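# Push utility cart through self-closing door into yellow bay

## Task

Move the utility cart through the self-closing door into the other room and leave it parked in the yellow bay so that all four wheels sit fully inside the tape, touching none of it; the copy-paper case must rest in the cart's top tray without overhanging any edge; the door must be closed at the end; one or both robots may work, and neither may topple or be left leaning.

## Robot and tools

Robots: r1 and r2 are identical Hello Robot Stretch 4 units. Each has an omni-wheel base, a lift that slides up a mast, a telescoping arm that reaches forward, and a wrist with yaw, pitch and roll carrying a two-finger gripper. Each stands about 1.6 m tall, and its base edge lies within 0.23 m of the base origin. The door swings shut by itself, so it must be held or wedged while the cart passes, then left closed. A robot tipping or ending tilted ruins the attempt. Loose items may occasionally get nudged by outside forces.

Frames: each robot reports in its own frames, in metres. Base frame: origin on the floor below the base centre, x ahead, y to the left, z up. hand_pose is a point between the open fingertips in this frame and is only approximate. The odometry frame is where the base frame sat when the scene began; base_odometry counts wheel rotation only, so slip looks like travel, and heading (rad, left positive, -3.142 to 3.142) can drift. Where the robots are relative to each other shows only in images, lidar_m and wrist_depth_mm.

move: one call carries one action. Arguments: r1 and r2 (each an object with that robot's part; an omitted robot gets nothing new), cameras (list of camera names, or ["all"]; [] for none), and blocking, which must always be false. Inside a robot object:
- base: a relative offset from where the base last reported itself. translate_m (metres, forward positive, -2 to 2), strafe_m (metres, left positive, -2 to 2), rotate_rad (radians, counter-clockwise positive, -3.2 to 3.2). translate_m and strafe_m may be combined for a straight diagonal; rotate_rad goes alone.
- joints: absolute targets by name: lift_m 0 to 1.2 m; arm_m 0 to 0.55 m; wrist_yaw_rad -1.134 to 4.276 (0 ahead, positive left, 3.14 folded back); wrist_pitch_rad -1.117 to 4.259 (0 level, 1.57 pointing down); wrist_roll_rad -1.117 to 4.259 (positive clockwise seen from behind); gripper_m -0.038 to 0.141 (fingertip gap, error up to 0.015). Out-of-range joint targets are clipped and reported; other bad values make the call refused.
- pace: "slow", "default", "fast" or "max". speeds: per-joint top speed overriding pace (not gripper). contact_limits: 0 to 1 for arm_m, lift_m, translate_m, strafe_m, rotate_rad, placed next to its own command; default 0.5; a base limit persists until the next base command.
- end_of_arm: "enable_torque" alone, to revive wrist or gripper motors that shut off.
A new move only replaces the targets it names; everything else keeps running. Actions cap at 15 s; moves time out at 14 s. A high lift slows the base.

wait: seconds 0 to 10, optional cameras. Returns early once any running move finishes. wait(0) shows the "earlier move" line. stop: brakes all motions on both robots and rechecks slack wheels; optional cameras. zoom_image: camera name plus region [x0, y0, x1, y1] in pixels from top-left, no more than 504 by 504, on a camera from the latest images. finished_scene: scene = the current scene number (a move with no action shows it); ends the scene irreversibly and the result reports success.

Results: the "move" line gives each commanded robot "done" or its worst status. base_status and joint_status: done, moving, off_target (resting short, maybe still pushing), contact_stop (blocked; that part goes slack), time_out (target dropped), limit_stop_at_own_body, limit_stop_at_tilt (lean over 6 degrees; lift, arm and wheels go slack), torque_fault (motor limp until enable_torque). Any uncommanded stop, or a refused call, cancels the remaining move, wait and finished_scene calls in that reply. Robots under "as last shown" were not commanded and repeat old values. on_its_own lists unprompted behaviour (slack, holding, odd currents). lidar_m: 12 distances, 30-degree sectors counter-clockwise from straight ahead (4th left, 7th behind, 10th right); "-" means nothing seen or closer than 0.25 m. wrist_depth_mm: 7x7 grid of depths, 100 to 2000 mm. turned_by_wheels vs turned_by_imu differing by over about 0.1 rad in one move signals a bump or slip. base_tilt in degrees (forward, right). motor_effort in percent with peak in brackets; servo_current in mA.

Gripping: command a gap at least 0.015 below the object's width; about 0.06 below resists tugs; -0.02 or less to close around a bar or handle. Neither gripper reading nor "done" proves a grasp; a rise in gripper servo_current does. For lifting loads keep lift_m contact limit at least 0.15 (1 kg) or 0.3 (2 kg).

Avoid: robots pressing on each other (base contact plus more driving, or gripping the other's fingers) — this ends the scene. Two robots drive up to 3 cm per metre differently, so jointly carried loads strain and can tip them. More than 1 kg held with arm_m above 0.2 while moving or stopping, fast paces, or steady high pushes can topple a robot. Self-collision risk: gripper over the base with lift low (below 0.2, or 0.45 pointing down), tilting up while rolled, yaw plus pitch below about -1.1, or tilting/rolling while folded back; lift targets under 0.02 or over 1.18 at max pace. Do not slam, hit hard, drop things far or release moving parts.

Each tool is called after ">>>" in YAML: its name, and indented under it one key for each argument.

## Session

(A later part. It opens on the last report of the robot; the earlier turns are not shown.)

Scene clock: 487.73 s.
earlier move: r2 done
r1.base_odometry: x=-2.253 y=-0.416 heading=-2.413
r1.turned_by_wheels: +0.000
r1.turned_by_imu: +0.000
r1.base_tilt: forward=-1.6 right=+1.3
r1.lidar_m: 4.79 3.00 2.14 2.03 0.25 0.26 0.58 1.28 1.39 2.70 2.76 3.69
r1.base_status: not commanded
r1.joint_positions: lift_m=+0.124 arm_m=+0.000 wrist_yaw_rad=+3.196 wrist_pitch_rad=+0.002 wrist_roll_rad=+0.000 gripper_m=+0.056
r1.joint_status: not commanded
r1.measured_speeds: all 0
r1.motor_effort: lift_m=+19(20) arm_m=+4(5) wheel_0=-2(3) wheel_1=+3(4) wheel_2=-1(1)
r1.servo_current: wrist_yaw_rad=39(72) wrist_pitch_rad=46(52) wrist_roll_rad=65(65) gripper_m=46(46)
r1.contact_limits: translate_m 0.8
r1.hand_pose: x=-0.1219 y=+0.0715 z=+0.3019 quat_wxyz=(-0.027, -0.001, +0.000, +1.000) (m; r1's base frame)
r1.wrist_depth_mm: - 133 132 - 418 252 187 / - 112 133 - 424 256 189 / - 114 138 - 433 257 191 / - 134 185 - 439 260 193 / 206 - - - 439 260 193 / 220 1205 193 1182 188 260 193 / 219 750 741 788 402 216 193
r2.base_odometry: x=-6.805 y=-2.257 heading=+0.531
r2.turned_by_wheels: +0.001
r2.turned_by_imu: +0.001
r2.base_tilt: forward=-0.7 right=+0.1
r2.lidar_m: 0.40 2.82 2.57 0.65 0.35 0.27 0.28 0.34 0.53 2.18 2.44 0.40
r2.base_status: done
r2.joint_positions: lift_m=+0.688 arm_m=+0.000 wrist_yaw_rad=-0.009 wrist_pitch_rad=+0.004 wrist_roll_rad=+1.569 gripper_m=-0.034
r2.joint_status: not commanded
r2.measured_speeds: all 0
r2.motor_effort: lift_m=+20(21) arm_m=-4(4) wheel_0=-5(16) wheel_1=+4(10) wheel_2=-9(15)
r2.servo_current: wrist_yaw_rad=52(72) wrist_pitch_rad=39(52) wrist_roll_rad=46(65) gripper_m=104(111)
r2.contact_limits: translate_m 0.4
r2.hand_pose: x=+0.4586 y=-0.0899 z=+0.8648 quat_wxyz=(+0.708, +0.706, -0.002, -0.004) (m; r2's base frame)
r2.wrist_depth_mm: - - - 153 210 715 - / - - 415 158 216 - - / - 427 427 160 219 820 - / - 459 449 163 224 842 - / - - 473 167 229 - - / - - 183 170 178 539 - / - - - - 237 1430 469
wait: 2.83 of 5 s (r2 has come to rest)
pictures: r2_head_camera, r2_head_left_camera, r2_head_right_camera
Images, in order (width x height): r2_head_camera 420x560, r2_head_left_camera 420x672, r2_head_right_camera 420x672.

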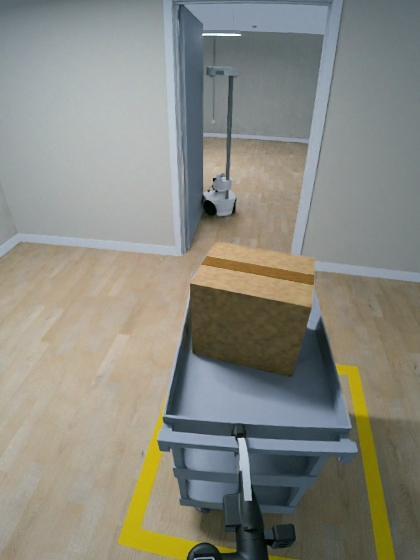

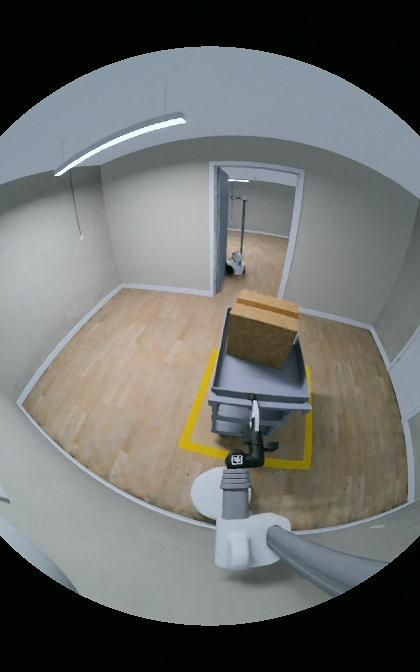

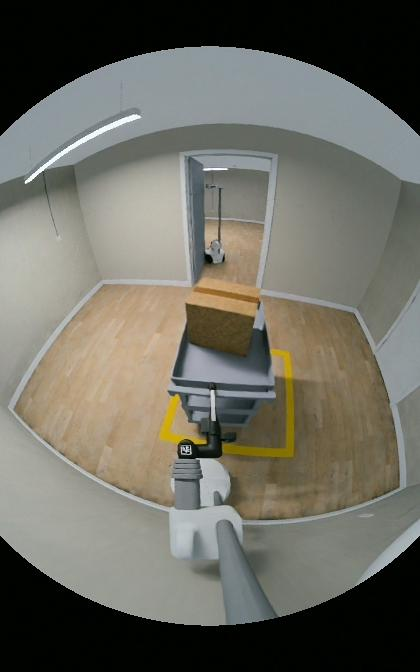

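>>> move:
  r2: {"joints":{"gripper_m":0.141}}
  blocking: false

>>> wait:
  seconds: 3

>>> move:
  r2: {"base":{"translate_m":-0.035},"pace":"slow","contact_limits":{"translate_m":0.2}}
  blocking: false

>>> wait:
  seconds: 2
  cameras: ["r2_wrist_camera","r2_head_camera"]

Scene clock: 516.50 s.
move: r2 moving
r1: as last shown
r1.base_tilt: forward=-1.6 right=+1.2
r1.lidar_m: 4.79 2.98 2.14 2.01 0.25 0.27 0.60 1.29 1.36 2.70 2.78 3.69
r1.motor_effort: lift_m=+19(20) arm_m=+4(4) wheel_0=-2(3) wheel_1=+3(4) wheel_2=+0(0)
r1.servo_current: wrist_yaw_rad=65(65) wrist_pitch_rad=33(52) wrist_roll_rad=46(65) gripper_m=46(46)
r1.contact_limits: translate_m 0.8
r1.wrist_depth_mm: - 133 133 - 418 253 188 / - 112 133 - 424 255 189 / - 114 138 - 430 259 191 / - 134 186 - 433 262 193 / 206 - - - 439 260 193 / 220 1205 193 1182 188 260 193 / 219 759 759 798 397 216 193
r2.base_odometry: x=-6.805 y=-2.257 heading=+0.531
r2.turned_by_wheels: +0.000
r2.turned_by_imu: +0.001
r2.base_tilt: forward=-0.7 right=+0.1
r2.lidar_m: 0.40 2.87 2.57 0.63 0.35 0.27 0.28 0.32 0.56 2.18 2.45 0.41
r2.base_status: not commanded
r2.joint_positions: lift_m=+0.688 arm_m=+0.000 wrist_yaw_rad=-0.009 wrist_pitch_rad=+0.004 wrist_roll_rad=+1.569 gripper_m=-0.009
r2.joint_status: gripper_m moving
r2.measured_speeds: translate_m=+0.000 strafe_m=+0.000 rotate_rad=+0.001 lift_m=+0.000 arm_m=+0.000 wrist_yaw_rad=+0.000 wrist_pitch_rad=+0.000 wrist_roll_rad=+0.000
r2.motor_effort: lift_m=+20(21) arm_m=-3(4) wheel_0=-4(5) wheel_1=+4(4) wheel_2=-9(9)
r2.servo_current: wrist_yaw_rad=52(72) wrist_pitch_rad=46(46) wrist_roll_rad=39(59) gripper_m=91(111)
r2.contact_limits: translate_m 0.4
r2.hand_pose: x=+0.4585 y=-0.0899 z=+0.8648 quat_wxyz=(+0.708, +0.706, -0.002, -0.004) (m; r2's base frame)
r2.wrist_depth_mm: - - - 155 211 707 - / - 539 415 159 217 - - / - 424 424 162 222 809 - / - 459 452 166 226 831 - / - - 477 169 230 - - / - - 186 173 180 - - / - - - - 242 1576 473
pictures: none

Scene clock: 518.53 s.
earlier move: r2 done
r1.base_odometry: x=-2.253 y=-0.416 heading=-2.413
r1.turned_by_wheels: +0.000
r1.turned_by_imu: +0.000
r1.base_tilt: forward=-1.6 right=+1.3
r1.lidar_m: 4.81 2.99 2.14 2.04 0.25 0.26 0.59 1.28 1.38 2.69 2.78 3.68
r1.base_status: not commanded
r1.joint_positions: lift_m=+0.124 arm_m=+0.000 wrist_yaw_rad=+3.196 wrist_pitch_rad=+0.002 wrist_roll_rad=+0.000 gripper_m=+0.056
r1.joint_status: not commanded
r1.measured_speeds: all 0
r1.motor_effort: lift_m=+19(20) arm_m=+4(4) wheel_0=-2(3) wheel_1=+3(4) wheel_2=+0(1)
r1.servo_current: wrist_yaw_rad=39(72) wrist_pitch_rad=39(52) wrist_roll_rad=39(65) gripper_m=39(52)
r1.contact_limits: translate_m 0.8
r1.hand_pose: x=-0.1219 y=+0.0715 z=+0.3019 quat_wxyz=(-0.027, -0.001, +0.000, +1.000) (m; r1's base frame)
r1.wrist_depth_mm: - 133 132 - 418 252 188 / - 112 133 - 421 256 189 / - 115 138 - 433 259 191 / - 134 187 - 439 260 191 / 206 - - - 439 260 193 / 219 1205 193 1205 188 263 193 / 218 741 741 788 399 216 193
r2.base_odometry: x=-6.805 y=-2.257 heading=+0.531
r2.turned_by_wheels: +0.000
r2.turned_by_imu: +0.001
r2.base_tilt: forward=-0.6 right=+0.1
r2.lidar_m: 0.41 2.88 2.57 0.65 0.38 0.28 0.27 0.35 0.58 2.18 2.49 0.41
r2.base_status: not commanded
r2.joint_positions: lift_m=+0.688 arm_m=+0.000 wrist_yaw_rad=-0.005 wrist_pitch_rad=+0.004 wrist_roll_rad=+1.569 gripper_m=+0.141
r2.joint_status: all done
r2.measured_speeds: all 0
r2.motor_effort: lift_m=+21(21) arm_m=+5(5) wheel_0=-1(5) wheel_1=+4(4) wheel_2=-8(9)
r2.servo_current: wrist_yaw_rad=46(72) wrist_pitch_rad=39(46) wrist_roll_rad=46(59) gripper_m=46(137)
r2.contact_limits: translate_m 0.4
r2.hand_pose: x=+0.4588 y=-0.0889 z=+0.8648 quat_wxyz=(+0.708, +0.706, +0.000, -0.003) (m; r2's base frame)
r2.wrist_depth_mm: - - - 159 216 750 - / - 480 421 163 222 - - / - 439 433 167 227 - - / - 473 459 172 232 831 - / - - 492 177 237 - - / - - 192 179 185 1756 525 / - - - - - 1499 1182
wait: 2.03 of 3 s (r2 has come to rest)
pictures: none

Scene clock: 519.03 s.
move: r2 moving
r1: as last shown
r1.base_tilt: forward=-1.7 right=+1.3
r1.lidar_m: 4.80 3.03 2.12 2.04 0.25 0.26 0.58 1.27 1.39 2.69 2.77 3.68
r1.motor_effort: lift_m=+19(20) arm_m=+4(4) wheel_0=-2(3) wheel_1=+3(3) wheel_2=+0(1)
r1.servo_current: wrist_yaw_rad=52(65) wrist_pitch_rad=39(52) wrist_roll_rad=46(65) gripper_m=39(46)
r1.contact_limits: translate_m 0.8
r1.wrist_depth_mm: - 133 133 - 413 253 187 / - 111 133 - 424 255 189 / - 114 139 - 433 259 191 / - 134 186 - 433 259 192 / 206 - - - 439 262 193 / 220 1205 194 1205 187 260 193 / 219 759 759 798 399 216 193
r2.base_odometry: x=-6.815 y=-2.263 heading=+0.531
r2.turned_by_wheels: +0.000
r2.turned_by_imu: +0.000
r2.base_tilt: forward=-0.6 right=+0.1
r2.lidar_m: 0.42 2.86 2.58 0.63 0.35 0.28 0.27 0.33 0.54 2.17 2.43 0.41
r2.base_status: translate_m moving
r2.joint_positions: lift_m=+0.688 arm_m=+0.000 wrist_yaw_rad=-0.003 wrist_pitch_rad=+0.003 wrist_roll_rad=+1.569 gripper_m=+0.141
r2.joint_status: not commanded
r2.measured_speeds: translate_m=-0.049 strafe_m=-0.001 rotate_rad=+0.000 lift_m=+0.000 arm_m=+0.000 wrist_yaw_rad=+0.002 wrist_pitch_rad=+0.000 wrist_roll_rad=+0.000
r2.motor_effort: lift_m=+18(21) arm_m=+4(5) wheel_0=-6(8) wheel_1=-7(7) wheel_2=+9(9)
r2.servo_current: wrist_yaw_rad=59(59) wrist_pitch_rad=46(46) wrist_roll_rad=52(59) gripper_m=52(59)
r2.contact_limits: translate_m 0.2
r2.hand_pose: x=+0.4590 y=-0.0882 z=+0.8652 quat_wxyz=(+0.708, +0.706, +0.000, -0.002) (m; r2's base frame)
r2.wrist_depth_mm: - - - 165 221 715 - / - - 421 410 227 798 - / - 455 439 176 232 798 - / - - 473 180 239 - - / - - 496 184 245 - - / - - 521 186 250 1430 512 / - - - - 259 1808 1182
pictures: none

Scene clock: 520.00 s.
earlier move: r2 done
r1.base_odometry: x=-2.253 y=-0.416 heading=-2.413
r1.turned_by_wheels: +0.000
r1.turned_by_imu: +0.000
r1.base_tilt: forward=-1.6 right=+1.3
r1.lidar_m: 4.78 3.01 2.15 2.02 0.25 0.26 0.60 1.25 1.39 2.70 2.76 3.68
r1.base_status: not commanded
r1.joint_positions: lift_m=+0.124 arm_m=+0.000 wrist_yaw_rad=+3.196 wrist_pitch_rad=+0.002 wrist_roll_rad=+0.000 gripper_m=+0.056
r1.joint_status: not commanded
r1.measured_speeds: all 0
r1.motor_effort: lift_m=+20(20) arm_m=+4(4) wheel_0=-3(3) wheel_1=+3(4) wheel_2=+0(1)
r1.servo_current: wrist_yaw_rad=46(72) wrist_pitch_rad=39(52) wrist_roll_rad=59(65) gripper_m=39(46)
r1.contact_limits: translate_m 0.8
r1.hand_pose: x=-0.1219 y=+0.0715 z=+0.3019 quat_wxyz=(-0.027, -0.001, +0.000, +1.000) (m; r1's base frame)
r1.wrist_depth_mm: - 133 133 - 415 252 188 / - 111 133 - 427 256 189 / - 114 138 - 430 257 193 / - 135 185 - 439 260 192 / 205 - - - 436 262 193 / 220 1160 193 1182 187 262 193 / 218 759 759 788 399 216 193
r2.base_odometry: x=-6.835 y=-2.275 heading=+0.531
r2.turned_by_wheels: +0.000
r2.turned_by_imu: +0.000
r2.base_tilt: forward=-0.7 right=+0.0
r2.lidar_m: 0.44 2.93 2.60 0.55 0.32 0.25 0.25 0.31 0.50 2.14 2.47 0.45
r2.base_status: done
r2.joint_positions: lift_m=+0.688 arm_m=+0.000 wrist_yaw_rad=-0.003 wrist_pitch_rad=+0.003 wrist_roll_rad=+1.569 gripper_m=+0.141
r2.joint_status: not commanded
r2.measured_speeds: all 0
r2.motor_effort: lift_m=+18(21) arm_m=+4(5) wheel_0=-3(9) wheel_1=-5(7) wheel_2=+5(10)
r2.servo_current: wrist_yaw_rad=46(59) wrist_pitch_rad=46(46) wrist_roll_rad=46(59) gripper_m=52(59)
r2.contact_limits: translate_m 0.2
r2.hand_pose: x=+0.4590 y=-0.0882 z=+0.8652 quat_wxyz=(+0.708, +0.706, +0.000, -0.002) (m; r2's base frame)
r2.wrist_depth_mm: - - - 244 243 798 - / - - 449 195 249 831 - / - - 459 200 256 842 - / - - 492 206 264 878 - / - - 525 211 270 - - / - - 549 213 276 525 521 / - - - - 287 1921 1182
wait: 0.97 of 2 s (r2 has come to rest)
pictures: r2_head_camera, r2_wrist_camera
Images, in order (width x height): r2_head_camera 420x560, r2_wrist_camera 616x392.

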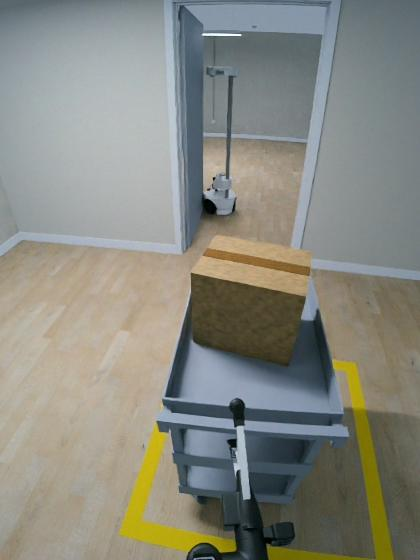

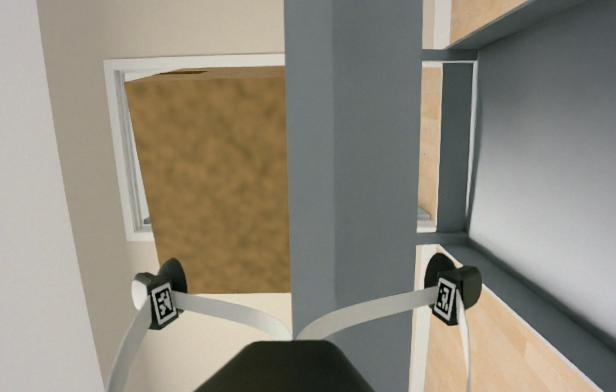

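>>> move:
  r2: {"joints":{"wrist_yaw_rad":1.3},"speeds":{"wrist_yaw_rad":0.6}}
  blocking: false

>>> wait:
  seconds: 4
  cameras: ["r2_head_camera"]

Scene clock: 524.93 s.
move: r2 moving
r1: as last shown
r1.base_tilt: forward=-1.6 right=+1.2
r1.lidar_m: 4.80 2.98 2.14 2.03 0.25 0.26 0.57 1.28 1.36 2.71 2.75 3.69
r1.motor_effort: lift_m=+19(20) arm_m=+4(5) wheel_0=-3(3) wheel_1=+4(4) wheel_2=+0(1)
r1.servo_current: wrist_yaw_rad=46(65) wrist_pitch_rad=46(46) wrist_roll_rad=39(59) gripper_m=39(46)
r1.contact_limits: translate_m 0.8
r1.wrist_depth_mm: - 133 132 - 418 253 187 / - 111 132 - 424 255 190 / - 114 139 - 430 257 191 / - 134 185 - 439 260 191 / 206 - - - 439 260 193 / 220 1205 194 1182 187 262 193 / 218 750 750 788 399 216 193
r2.base_odometry: x=-6.835 y=-2.275 heading=+0.531
r2.turned_by_wheels: +0.000
r2.turned_by_imu: +0.000
r2.base_tilt: forward=-0.7 right=+0.0
r2.lidar_m: 0.45 2.92 2.58 0.60 0.30 0.25 0.25 0.29 0.50 2.17 2.45 0.43
r2.base_status: not commanded
r2.joint_positions: lift_m=+0.688 arm_m=+0.000 wrist_yaw_rad=+0.239 wrist_pitch_rad=+0.003 wrist_roll_rad=+1.569 gripper_m=+0.141
r2.joint_status: wrist_yaw_rad moving
r2.measured_speeds: translate_m=+0.000 strafe_m=+0.000 rotate_rad=+0.000 lift_m=+0.000 arm_m=+0.000 wrist_yaw_rad=+0.601 wrist_pitch_rad=+0.000 wrist_roll_rad=+0.000
r2.motor_effort: lift_m=+18(18) arm_m=+5(5) wheel_0=-3(3) wheel_1=-5(5) wheel_2=+5(6)
r2.servo_current: wrist_yaw_rad=59(104) wrist_pitch_rad=39(46) wrist_roll_rad=46(59) gripper_m=46(59)
r2.contact_limits: translate_m 0.2
r2.hand_pose: x=+0.4717 y=-0.0166 z=+0.8652 quat_wxyz=(+0.703, +0.701, +0.085, +0.083) (m; r2's base frame)
r2.wrist_depth_mm: - 407 402 158 212 - - / - 449 433 166 224 768 - / - - 480 181 237 - - / - - 530 193 253 1863 - / - - - 206 270 1618 492 / - - - 212 282 312 1138 / - - - - - 1499 1138
pictures: none

Scene clock: 527.07 s.
earlier move: r2 done
r1.base_odometry: x=-2.253 y=-0.416 heading=-2.413
r1.turned_by_wheels: +0.000
r1.turned_by_imu: +0.000
r1.base_tilt: forward=-1.6 right=+1.3
r1.lidar_m: 4.79 3.00 2.14 2.03 0.25 0.26 0.58 1.29 1.37 2.68 2.76 3.66
r1.base_status: not commanded
r1.joint_positions: lift_m=+0.124 arm_m=+0.000 wrist_yaw_rad=+3.196 wrist_pitch_rad=+0.002 wrist_roll_rad=+0.000 gripper_m=+0.056
r1.joint_status: not commanded
r1.measured_speeds: all 0
r1.motor_effort: lift_m=+19(20) arm_m=+4(5) wheel_0=-2(3) wheel_1=+3(4) wheel_2=+0(1)
r1.servo_current: wrist_yaw_rad=46(72) wrist_pitch_rad=39(52) wrist_roll_rad=46(65) gripper_m=39(46)
r1.contact_limits: translate_m 0.8
r1.hand_pose: x=-0.1219 y=+0.0715 z=+0.3019 quat_wxyz=(-0.027, -0.001, +0.000, +1.000) (m; r1's base frame)
r1.wrist_depth_mm: - 133 132 - 415 252 187 / - 112 133 - 424 256 189 / - 114 139 - 433 258 191 / - 134 186 - 439 259 193 / 206 - - - 439 260 193 / 220 1205 193 1182 188 262 193 / 219 759 759 788 399 216 193
r2.base_odometry: x=-6.835 y=-2.275 heading=+0.531
r2.turned_by_wheels: +0.000
r2.turned_by_imu: +0.000
r2.base_tilt: forward=-0.7 right=+0.1
r2.lidar_m: 0.41 2.89 2.60 0.59 0.30 0.25 0.25 0.28 0.50 2.18 2.45 0.45
r2.base_status: not commanded
r2.joint_positions: lift_m=+0.688 arm_m=+0.000 wrist_yaw_rad=+1.297 wrist_pitch_rad=+0.003 wrist_roll_rad=+1.569 gripper_m=+0.141
r2.joint_status: all done
r2.measured_speeds: all 0
r2.motor_effort: lift_m=+18(18) arm_m=+5(5) wheel_0=-2(3) wheel_1=-4(5) wheel_2=+5(6)
r2.servo_current: wrist_yaw_rad=39(111) wrist_pitch_rad=39(52) wrist_roll_rad=39(59) gripper_m=52(59)
r2.contact_limits: translate_m 0.2
r2.hand_pose: x=+0.3330 y=+0.2540 z=+0.8652 quat_wxyz=(+0.565, +0.562, +0.428, +0.427) (m; r2's base frame)
r2.wrist_depth_mm: - - - - - 1708 1182 / - - - - - 1661 1205 / - - - - - 1808 1205 / - - - - - 1756 1229 / - - - - - 1661 1205 / - - 197 - 200 1430 1205 / - - - - - - 1205
wait: 2.13 of 4 s (r2 has come to rest)
pictures: r2_head_camera
Images, in order (width x height): r2_head_camera 420x560.

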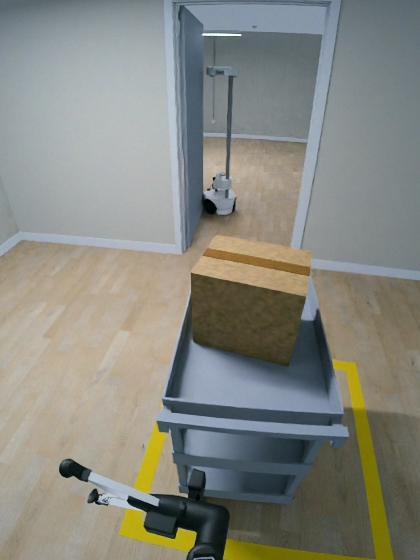

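>>> move:
  r1: {"base":{"translate_m":0.9}}
  r2: {"base":{"translate_m":0.13,"strafe_m":0.8}}
  blocking: false

>>> wait:
  seconds: 6

>>> wait:
  seconds: 3
  cameras: ["r2_head_camera","r2_head_right_camera","r1_head_left_camera"]

>>> zoom_image:
  camera: "r2_head_right_camera"
  region: [190, 280, 400, 480]

Scene clock: 535.67 s.
move: r1 moving; r2 moving
r1.base_odometry: x=-2.277 y=-0.437 heading=-2.412
r1.turned_by_wheels: +0.001
r1.turned_by_imu: +0.001
r1.base_tilt: forward=-1.6 right=+1.2
r1.lidar_m: 4.77 3.01 2.14 2.04 0.25 0.25 0.62 1.30 1.40 2.68 2.78 3.66
r1.base_status: translate_m moving
r1.joint_positions: lift_m=+0.124 arm_m=+0.000 wrist_yaw_rad=+3.196 wrist_pitch_rad=+0.002 wrist_roll_rad=+0.000 gripper_m=+0.056
r1.joint_status: not commanded
r1.measured_speeds: translate_m=+0.122 strafe_m=+0.000 rotate_rad=+0.005 lift_m=+0.000 arm_m=+0.000 wrist_yaw_rad=+0.000 wrist_pitch_rad=+0.000 wrist_roll_rad=+0.000
r1.motor_effort: lift_m=+20(20) arm_m=+4(4) wheel_0=+3(6) wheel_1=+9(12) wheel_2=-8(9)
r1.servo_current: wrist_yaw_rad=46(59) wrist_pitch_rad=46(46) wrist_roll_rad=33(59) gripper_m=39(46)
r1.hand_pose: x=-0.1219 y=+0.0715 z=+0.3019 quat_wxyz=(-0.027, -0.001, +0.000, +1.000) (m; r1's base frame)
r1.wrist_depth_mm: - 133 133 - 418 253 189 / - 116 133 - 436 256 189 / - 114 138 - 436 260 191 / - 134 185 - 436 262 192 / 204 - - - 404 263 194 / 220 1229 193 1160 187 263 194 / 219 750 750 788 404 216 194
r2.base_odometry: x=-6.847 y=-2.244 heading=+0.531
r2.turned_by_wheels: +0.000
r2.turned_by_imu: +0.000
r2.base_tilt: forward=-0.7 right=+0.1
r2.lidar_m: 0.44 2.91 2.56 0.54 0.31 0.25 0.26 0.30 0.47 2.20 2.49 0.46
r2.base_status: translate_m moving; strafe_m moving
r2.joint_positions: lift_m=+0.688 arm_m=+0.000 wrist_yaw_rad=+1.297 wrist_pitch_rad=+0.003 wrist_roll_rad=+1.569 gripper_m=+0.141
r2.joint_status: not commanded
r2.measured_speeds: translate_m=+0.019 strafe_m=+0.128 rotate_rad=+0.000 lift_m=+0.000 arm_m=+0.000 wrist_yaw_rad=+0.000 wrist_pitch_rad=+0.000 wrist_roll_rad=+0.000
r2.motor_effort: lift_m=+18(18) arm_m=+5(5) wheel_0=-8(13) wheel_1=+10(11) wheel_2=-8(8)
r2.servo_current: wrist_yaw_rad=46(52) wrist_pitch_rad=39(46) wrist_roll_rad=52(52) gripper_m=52(52)
r2.hand_pose: x=+0.3330 y=+0.2540 z=+0.8652 quat_wxyz=(+0.565, +0.562, +0.428, +0.427) (m; r2's base frame)
r2.wrist_depth_mm: - - - - - 1661 1160 / - - - - - 1708 1205 / - - - - - 1756 1205 / - - - - - 1708 1205 / - - - - - 1661 1205 / - - 196 - 199 1430 1205 / - - - - - - 1205
pictures: none

Scene clock: 538.90 s.
earlier move: r1 moving; r2 contact_stop
r1.base_odometry: x=-2.904 y=-0.998 heading=-2.412
r1.turned_by_wheels: +0.000
r1.turned_by_imu: +0.000
r1.base_tilt: forward=-1.6 right=+1.3
r1.lidar_m: 3.94 3.06 2.15 2.05 2.13 1.94 1.38 1.21 2.58 2.67 2.75 3.62
r1.base_status: translate_m moving
r1.joint_positions: lift_m=+0.124 arm_m=+0.000 wrist_yaw_rad=+3.196 wrist_pitch_rad=+0.002 wrist_roll_rad=+0.000 gripper_m=+0.056
r1.joint_status: not commanded
r1.measured_speeds: translate_m=+0.119 strafe_m=+0.001 rotate_rad=-0.001 lift_m=+0.000 arm_m=+0.000 wrist_yaw_rad=+0.000 wrist_pitch_rad=+0.000 wrist_roll_rad=+0.000
r1.motor_effort: lift_m=+19(20) arm_m=+4(4) wheel_0=+2(9) wheel_1=+1(12) wheel_2=-1(11)
r1.servo_current: wrist_yaw_rad=46(72) wrist_pitch_rad=39(52) wrist_roll_rad=52(72) gripper_m=39(52)
r1.hand_pose: x=-0.1219 y=+0.0715 z=+0.3019 quat_wxyz=(-0.027, -0.001, +0.000, +1.000) (m; r1's base frame)
r1.wrist_depth_mm: - 133 133 - - - - / - 115 133 - - - - / - 114 139 - - - - / - 134 185 - - - - / 206 1281 - 1618 1808 1808 1708 / 222 1229 191 1182 187 1138 1118 / 220 759 750 788 788 768 759
r2.base_odometry: x=-7.093 y=-1.575 heading=+0.479
r2.turned_by_wheels: -0.051
r2.turned_by_imu: -0.047
r2.base_tilt: forward=-0.7 right=+0.1
r2.lidar_m: 2.58 2.25 1.84 0.54 0.28 0.25 0.25 0.25 0.41 2.74 0.73 0.90
r2.base_status: translate_m contact_stop (by the wheels' count: +0.131 of +0.130); strafe_m contact_stop (by the wheels' count: +0.735 of +0.800)
r2.joint_positions: lift_m=+0.688 arm_m=+0.000 wrist_yaw_rad=+1.298 wrist_pitch_rad=+0.003 wrist_roll_rad=+1.569 gripper_m=+0.141
r2.joint_status: not commanded
r2.measured_speeds: all 0
r2.on_its_own: the wheels are slack since a contact_stop
r2.motor_effort: lift_m=+18(18) arm_m=+5(5) wheel_0=+0(30) wheel_1=+0(13) wheel_2=+0(32)
r2.servo_current: wrist_yaw_rad=59(59) wrist_pitch_rad=46(46) wrist_roll_rad=52(59) gripper_m=39(59)
r2.hand_pose: x=+0.3327 y=+0.2542 z=+0.8652 quat_wxyz=(+0.565, +0.562, +0.428, +0.427) (m; r2's base frame)
r2.wrist_depth_mm: - - - - - 1756 1160 / - - - - - 1661 1182 / - - - - - 1808 1205 / - - - - - 1661 1205 / - - - - - 1537 1229 / - 184 177 158 182 1464 1182 / - - - - - - 1205
wait: 3.23 of 6 s (r2 has come to rest)
pictures: none

not run: a stop that you did not command came earlier in this reply.

This scene's latest camera images include none from r2_head_right_camera. They are from: r2_head_camera. r2_head_right_camera's image comes with the result of a call that names it in "cameras".

>>> move:
  r2: {"base":{"translate_m":0.2}}
  blocking: false

>>> wait:
  seconds: 4
  cameras: ["r2_head_camera","r2_head_right_camera","r1_head_left_camera"]

>>> wait:
  seconds: 2
  cameras: ["r2_head_camera","r2_head_right_camera"]

>>> zoom_image:
  camera: "r2_head_right_camera"
  region: [200, 270, 400, 470]

Scene clock: 545.40 s.
earlier move: r1 done
move: r2 moving
r1.base_odometry: x=-2.924 y=-1.016 heading=-2.412
r1.turned_by_wheels: +0.000
r1.turned_by_imu: -0.001
r1.base_tilt: forward=-1.6 right=+1.3
r1.lidar_m: 3.90 3.08 2.16 2.06 2.12 1.96 1.87 1.96 2.61 2.65 2.72 3.62
r1.base_status: done
r1.joint_positions: lift_m=+0.124 arm_m=+0.000 wrist_yaw_rad=+3.196 wrist_pitch_rad=+0.002 wrist_roll_rad=+0.000 gripper_m=+0.056
r1.joint_status: not commanded
r1.measured_speeds: all 0
r1.motor_effort: lift_m=+19(20) arm_m=+4(4) wheel_0=+2(3) wheel_1=+1(1) wheel_2=+0(0)
r1.servo_current: wrist_yaw_rad=46(59) wrist_pitch_rad=46(46) wrist_roll_rad=39(59) gripper_m=39(46)
r1.hand_pose: x=-0.1219 y=+0.0715 z=+0.3019 quat_wxyz=(-0.027, -0.001, +0.000, +1.000) (m; r1's base frame)
r1.wrist_depth_mm: - 133 133 - - - - / - 115 133 - - - - / - 114 139 - - - - / - 134 192 - - - - / 207 - - 1983 1863 1808 1708 / 222 1229 194 1160 187 1118 1118 / 220 759 750 788 778 759 750
r2.base_odometry: x=-7.066 y=-1.560 heading=+0.480
r2.turned_by_wheels: +0.000
r2.turned_by_imu: +0.001
r2.base_tilt: forward=-0.7 right=+0.1
r2.lidar_m: 2.55 2.26 1.86 0.65 0.31 0.25 0.25 0.29 0.46 2.92 0.69 0.92
r2.base_status: translate_m moving
r2.joint_positions: lift_m=+0.688 arm_m=+0.000 wrist_yaw_rad=+1.298 wrist_pitch_rad=+0.003 wrist_roll_rad=+1.569 gripper_m=+0.141
r2.joint_status: not commanded
r2.measured_speeds: translate_m=+0.121 strafe_m=+0.000 rotate_rad=+0.001 lift_m=+0.000 arm_m=+0.000 wrist_yaw_rad=+0.000 wrist_pitch_rad=+0.000 wrist_roll_rad=+0.000
r2.motor_effort: lift_m=+18(18) arm_m=+4(5) wheel_0=+8(11) wheel_1=+6(9) wheel_2=-12(13)
r2.servo_current: wrist_yaw_rad=39(59) wrist_pitch_rad=46(46) wrist_roll_rad=33(59) gripper_m=46(59)
r2.hand_pose: x=+0.3327 y=+0.2542 z=+0.8652 quat_wxyz=(+0.565, +0.562, +0.428, +0.427) (m; r2's base frame)
r2.wrist_depth_mm: - - - - - 1708 1160 / - - - - - 1708 1182 / - - - - - 1708 1182 / - - - - - 1661 1205 / - - - - - 1661 1205 / - 185 177 158 182 1464 1205 / - - - - - - 1205
pictures: none

Scene clock: 546.97 s.
earlier move: r2 done
r1.base_odometry: x=-2.924 y=-1.016 heading=-2.412
r1.turned_by_wheels: +0.000
r1.turned_by_imu: +0.000
r1.base_tilt: forward=-1.6 right=+1.3
r1.lidar_m: 3.91 3.05 2.15 2.06 2.15 1.98 1.85 1.94 2.60 2.66 2.75 3.66
r1.base_status: done
r1.joint_positions: lift_m=+0.124 arm_m=+0.000 wrist_yaw_rad=+3.196 wrist_pitch_rad=+0.002 wrist_roll_rad=+0.000 gripper_m=+0.056
r1.joint_status: not commanded
r1.measured_speeds: all 0
r1.motor_effort: lift_m=+19(20) arm_m=+4(4) wheel_0=+2(3) wheel_1=+1(1) wheel_2=+0(0)
r1.servo_current: wrist_yaw_rad=52(65) wrist_pitch_rad=39(52) wrist_roll_rad=59(59) gripper_m=39(52)
r1.hand_pose: x=-0.1219 y=+0.0715 z=+0.3019 quat_wxyz=(-0.027, -0.001, +0.000, +1.000) (m; r1's base frame)
r1.wrist_depth_mm: - 133 133 - - - - / - 115 133 - - - - / - 114 139 - - - - / - 134 193 - - - - / 207 - - 1983 1863 1708 1661 / 222 1229 193 1205 187 1160 1118 / 221 759 750 798 778 759 759
r2.base_odometry: x=-6.916 y=-1.483 heading=+0.480
r2.turned_by_wheels: +0.000
r2.turned_by_imu: +0.000
r2.base_tilt: forward=-0.7 right=+0.0
r2.lidar_m: 2.37 2.22 1.80 1.00 0.49 0.39 0.40 0.47 0.71 0.70 0.64 0.97
r2.base_status: done
r2.joint_positions: lift_m=+0.688 arm_m=+0.000 wrist_yaw_rad=+1.298 wrist_pitch_rad=+0.003 wrist_roll_rad=+1.569 gripper_m=+0.141
r2.joint_status: not commanded
r2.measured_speeds: all 0
r2.motor_effort: lift_m=+18(18) arm_m=+4(5) wheel_0=+2(11) wheel_1=+3(9) wheel_2=-3(14)
r2.servo_current: wrist_yaw_rad=52(59) wrist_pitch_rad=39(52) wrist_roll_rad=52(59) gripper_m=52(59)
r2.hand_pose: x=+0.3327 y=+0.2542 z=+0.8652 quat_wxyz=(+0.565, +0.562, +0.428, +0.427) (m; r2's base frame)
r2.wrist_depth_mm: - - - - - 1661 1160 / - - - - - 1756 1160 / - - - - - 1661 1182 / - - - - - 1618 1205 / - - - - - 1661 1205 / - 185 177 158 182 1464 1205 / - - - - - 1661 1182
wait: 1.57 of 4 s (r2 has come to rest)
pictures: r1_head_left_camera, r2_head_camera, r2_head_right_camera
Images, in order (width x height): r1_head_left_camera 420x672, r2_head_camera 420x560, r2_head_right_camera 420x672.

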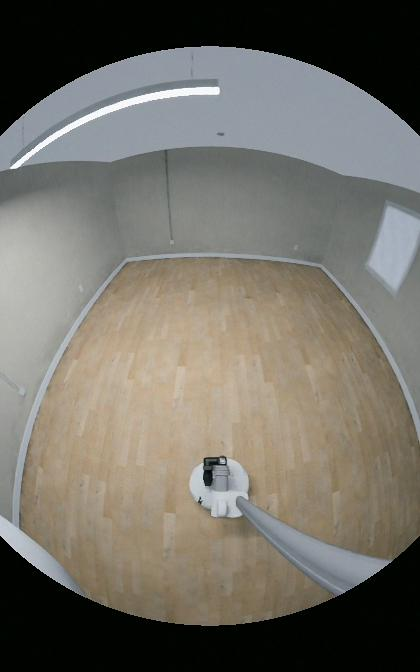

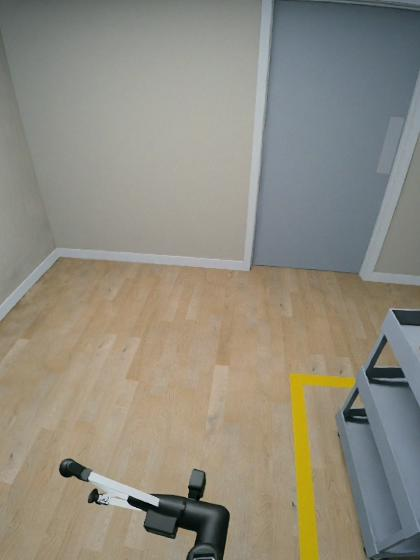

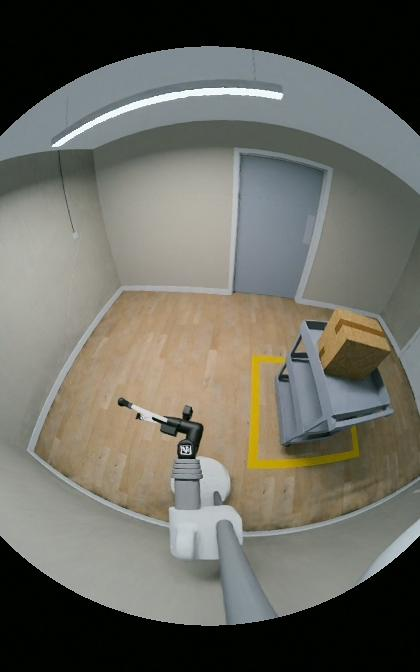

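Scene clock: 548.97 s.
r1.base_odometry: x=-2.924 y=-1.016 heading=-2.412
r1.turned_by_wheels: +0.000
r1.turned_by_imu: +0.000
r1.base_tilt: forward=-1.5 right=+1.3
r1.lidar_m: 3.90 3.07 2.18 2.05 2.14 1.96 1.85 1.95 2.63 2.66 2.74 3.64
r1.base_status: done
r1.joint_positions: lift_m=+0.124 arm_m=+0.000 wrist_yaw_rad=+3.196 wrist_pitch_rad=+0.002 wrist_roll_rad=+0.000 gripper_m=+0.056
r1.joint_status: not commanded
r1.measured_speeds: all 0
r1.motor_effort: lift_m=+19(20) arm_m=+4(4) wheel_0=+3(3) wheel_1=+1(1) wheel_2=+0(0)
r1.servo_current: wrist_yaw_rad=39(65) wrist_pitch_rad=33(52) wrist_roll_rad=52(59) gripper_m=46(52)
r1.hand_pose: x=-0.1219 y=+0.0715 z=+0.3019 quat_wxyz=(-0.027, -0.001, +0.000, +1.000) (m; r1's base frame)
r1.wrist_depth_mm: - 133 133 - - - - / - 115 133 - - - - / - 114 139 - - - - / - 134 191 - - - - / 206 - - 1921 1921 1863 1708 / 221 1205 194 1205 187 1138 1118 / 219 759 750 798 778 759 759
r2.base_odometry: x=-6.916 y=-1.483 heading=+0.480
r2.turned_by_wheels: +0.000
r2.turned_by_imu: +0.000
r2.base_tilt: forward=-0.7 right=+0.1
r2.lidar_m: 2.38 2.22 1.81 1.02 0.52 0.41 0.40 0.48 0.73 0.70 0.62 0.94
r2.base_status: done
r2.joint_positions: lift_m=+0.688 arm_m=+0.000 wrist_yaw_rad=+1.298 wrist_pitch_rad=+0.003 wrist_roll_rad=+1.569 gripper_m=+0.141
r2.joint_status: not commanded
r2.measured_speeds: all 0
r2.motor_effort: lift_m=+18(18) arm_m=+5(5) wheel_0=+2(11) wheel_1=+3(9) wheel_2=-3(14)
r2.servo_current: wrist_yaw_rad=52(59) wrist_pitch_rad=46(52) wrist_roll_rad=46(59) gripper_m=46(59)
r2.hand_pose: x=+0.3327 y=+0.2542 z=+0.8652 quat_wxyz=(+0.565, +0.562, +0.428, +0.427) (m; r2's base frame)
r2.wrist_depth_mm: - - - - - 1708 1160 / - - - - - 1708 1205 / - - - - - 1661 1205 / - - - - - 1661 1205 / - - - - - 1618 1229 / - 185 177 158 182 1464 1182 / - - - - - 1661 1229
wait: 2.00 s; at rest by 0.27 s
pictures: r2_head_camera, r2_head_right_camera
Images, in order (width x height): r2_head_camera 420x560, r2_head_right_camera 420x672.

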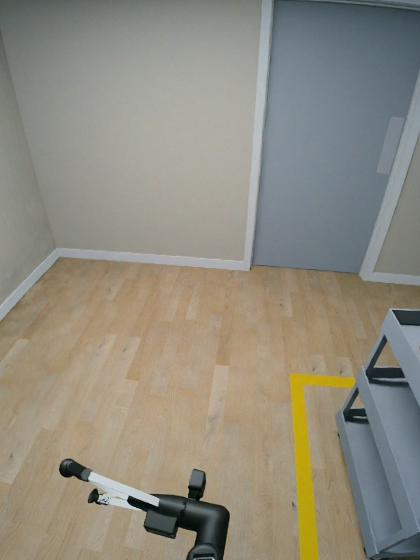

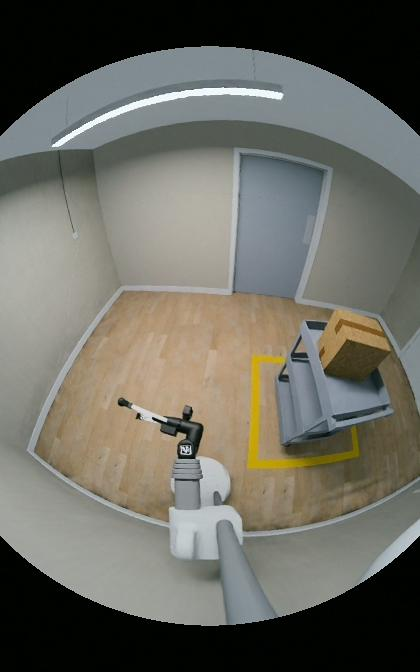

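Scaled by 2.520 from the camera's 420x672 image, which has a finer 600x960 frame.

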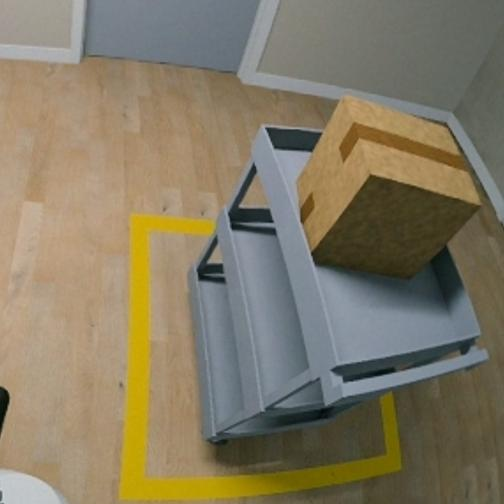

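>>> zoom_image:
  camera: "r2_head_right_camera"
  region: [260, 380, 380, 480]

Scaled by 4.200 from the camera's 420x672 image, which has a finer 600x960 frame.

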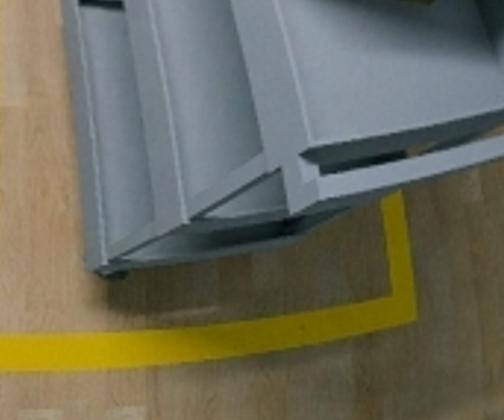

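>>> finished_scene:
  scene: 2

The scene is finished: the task was done.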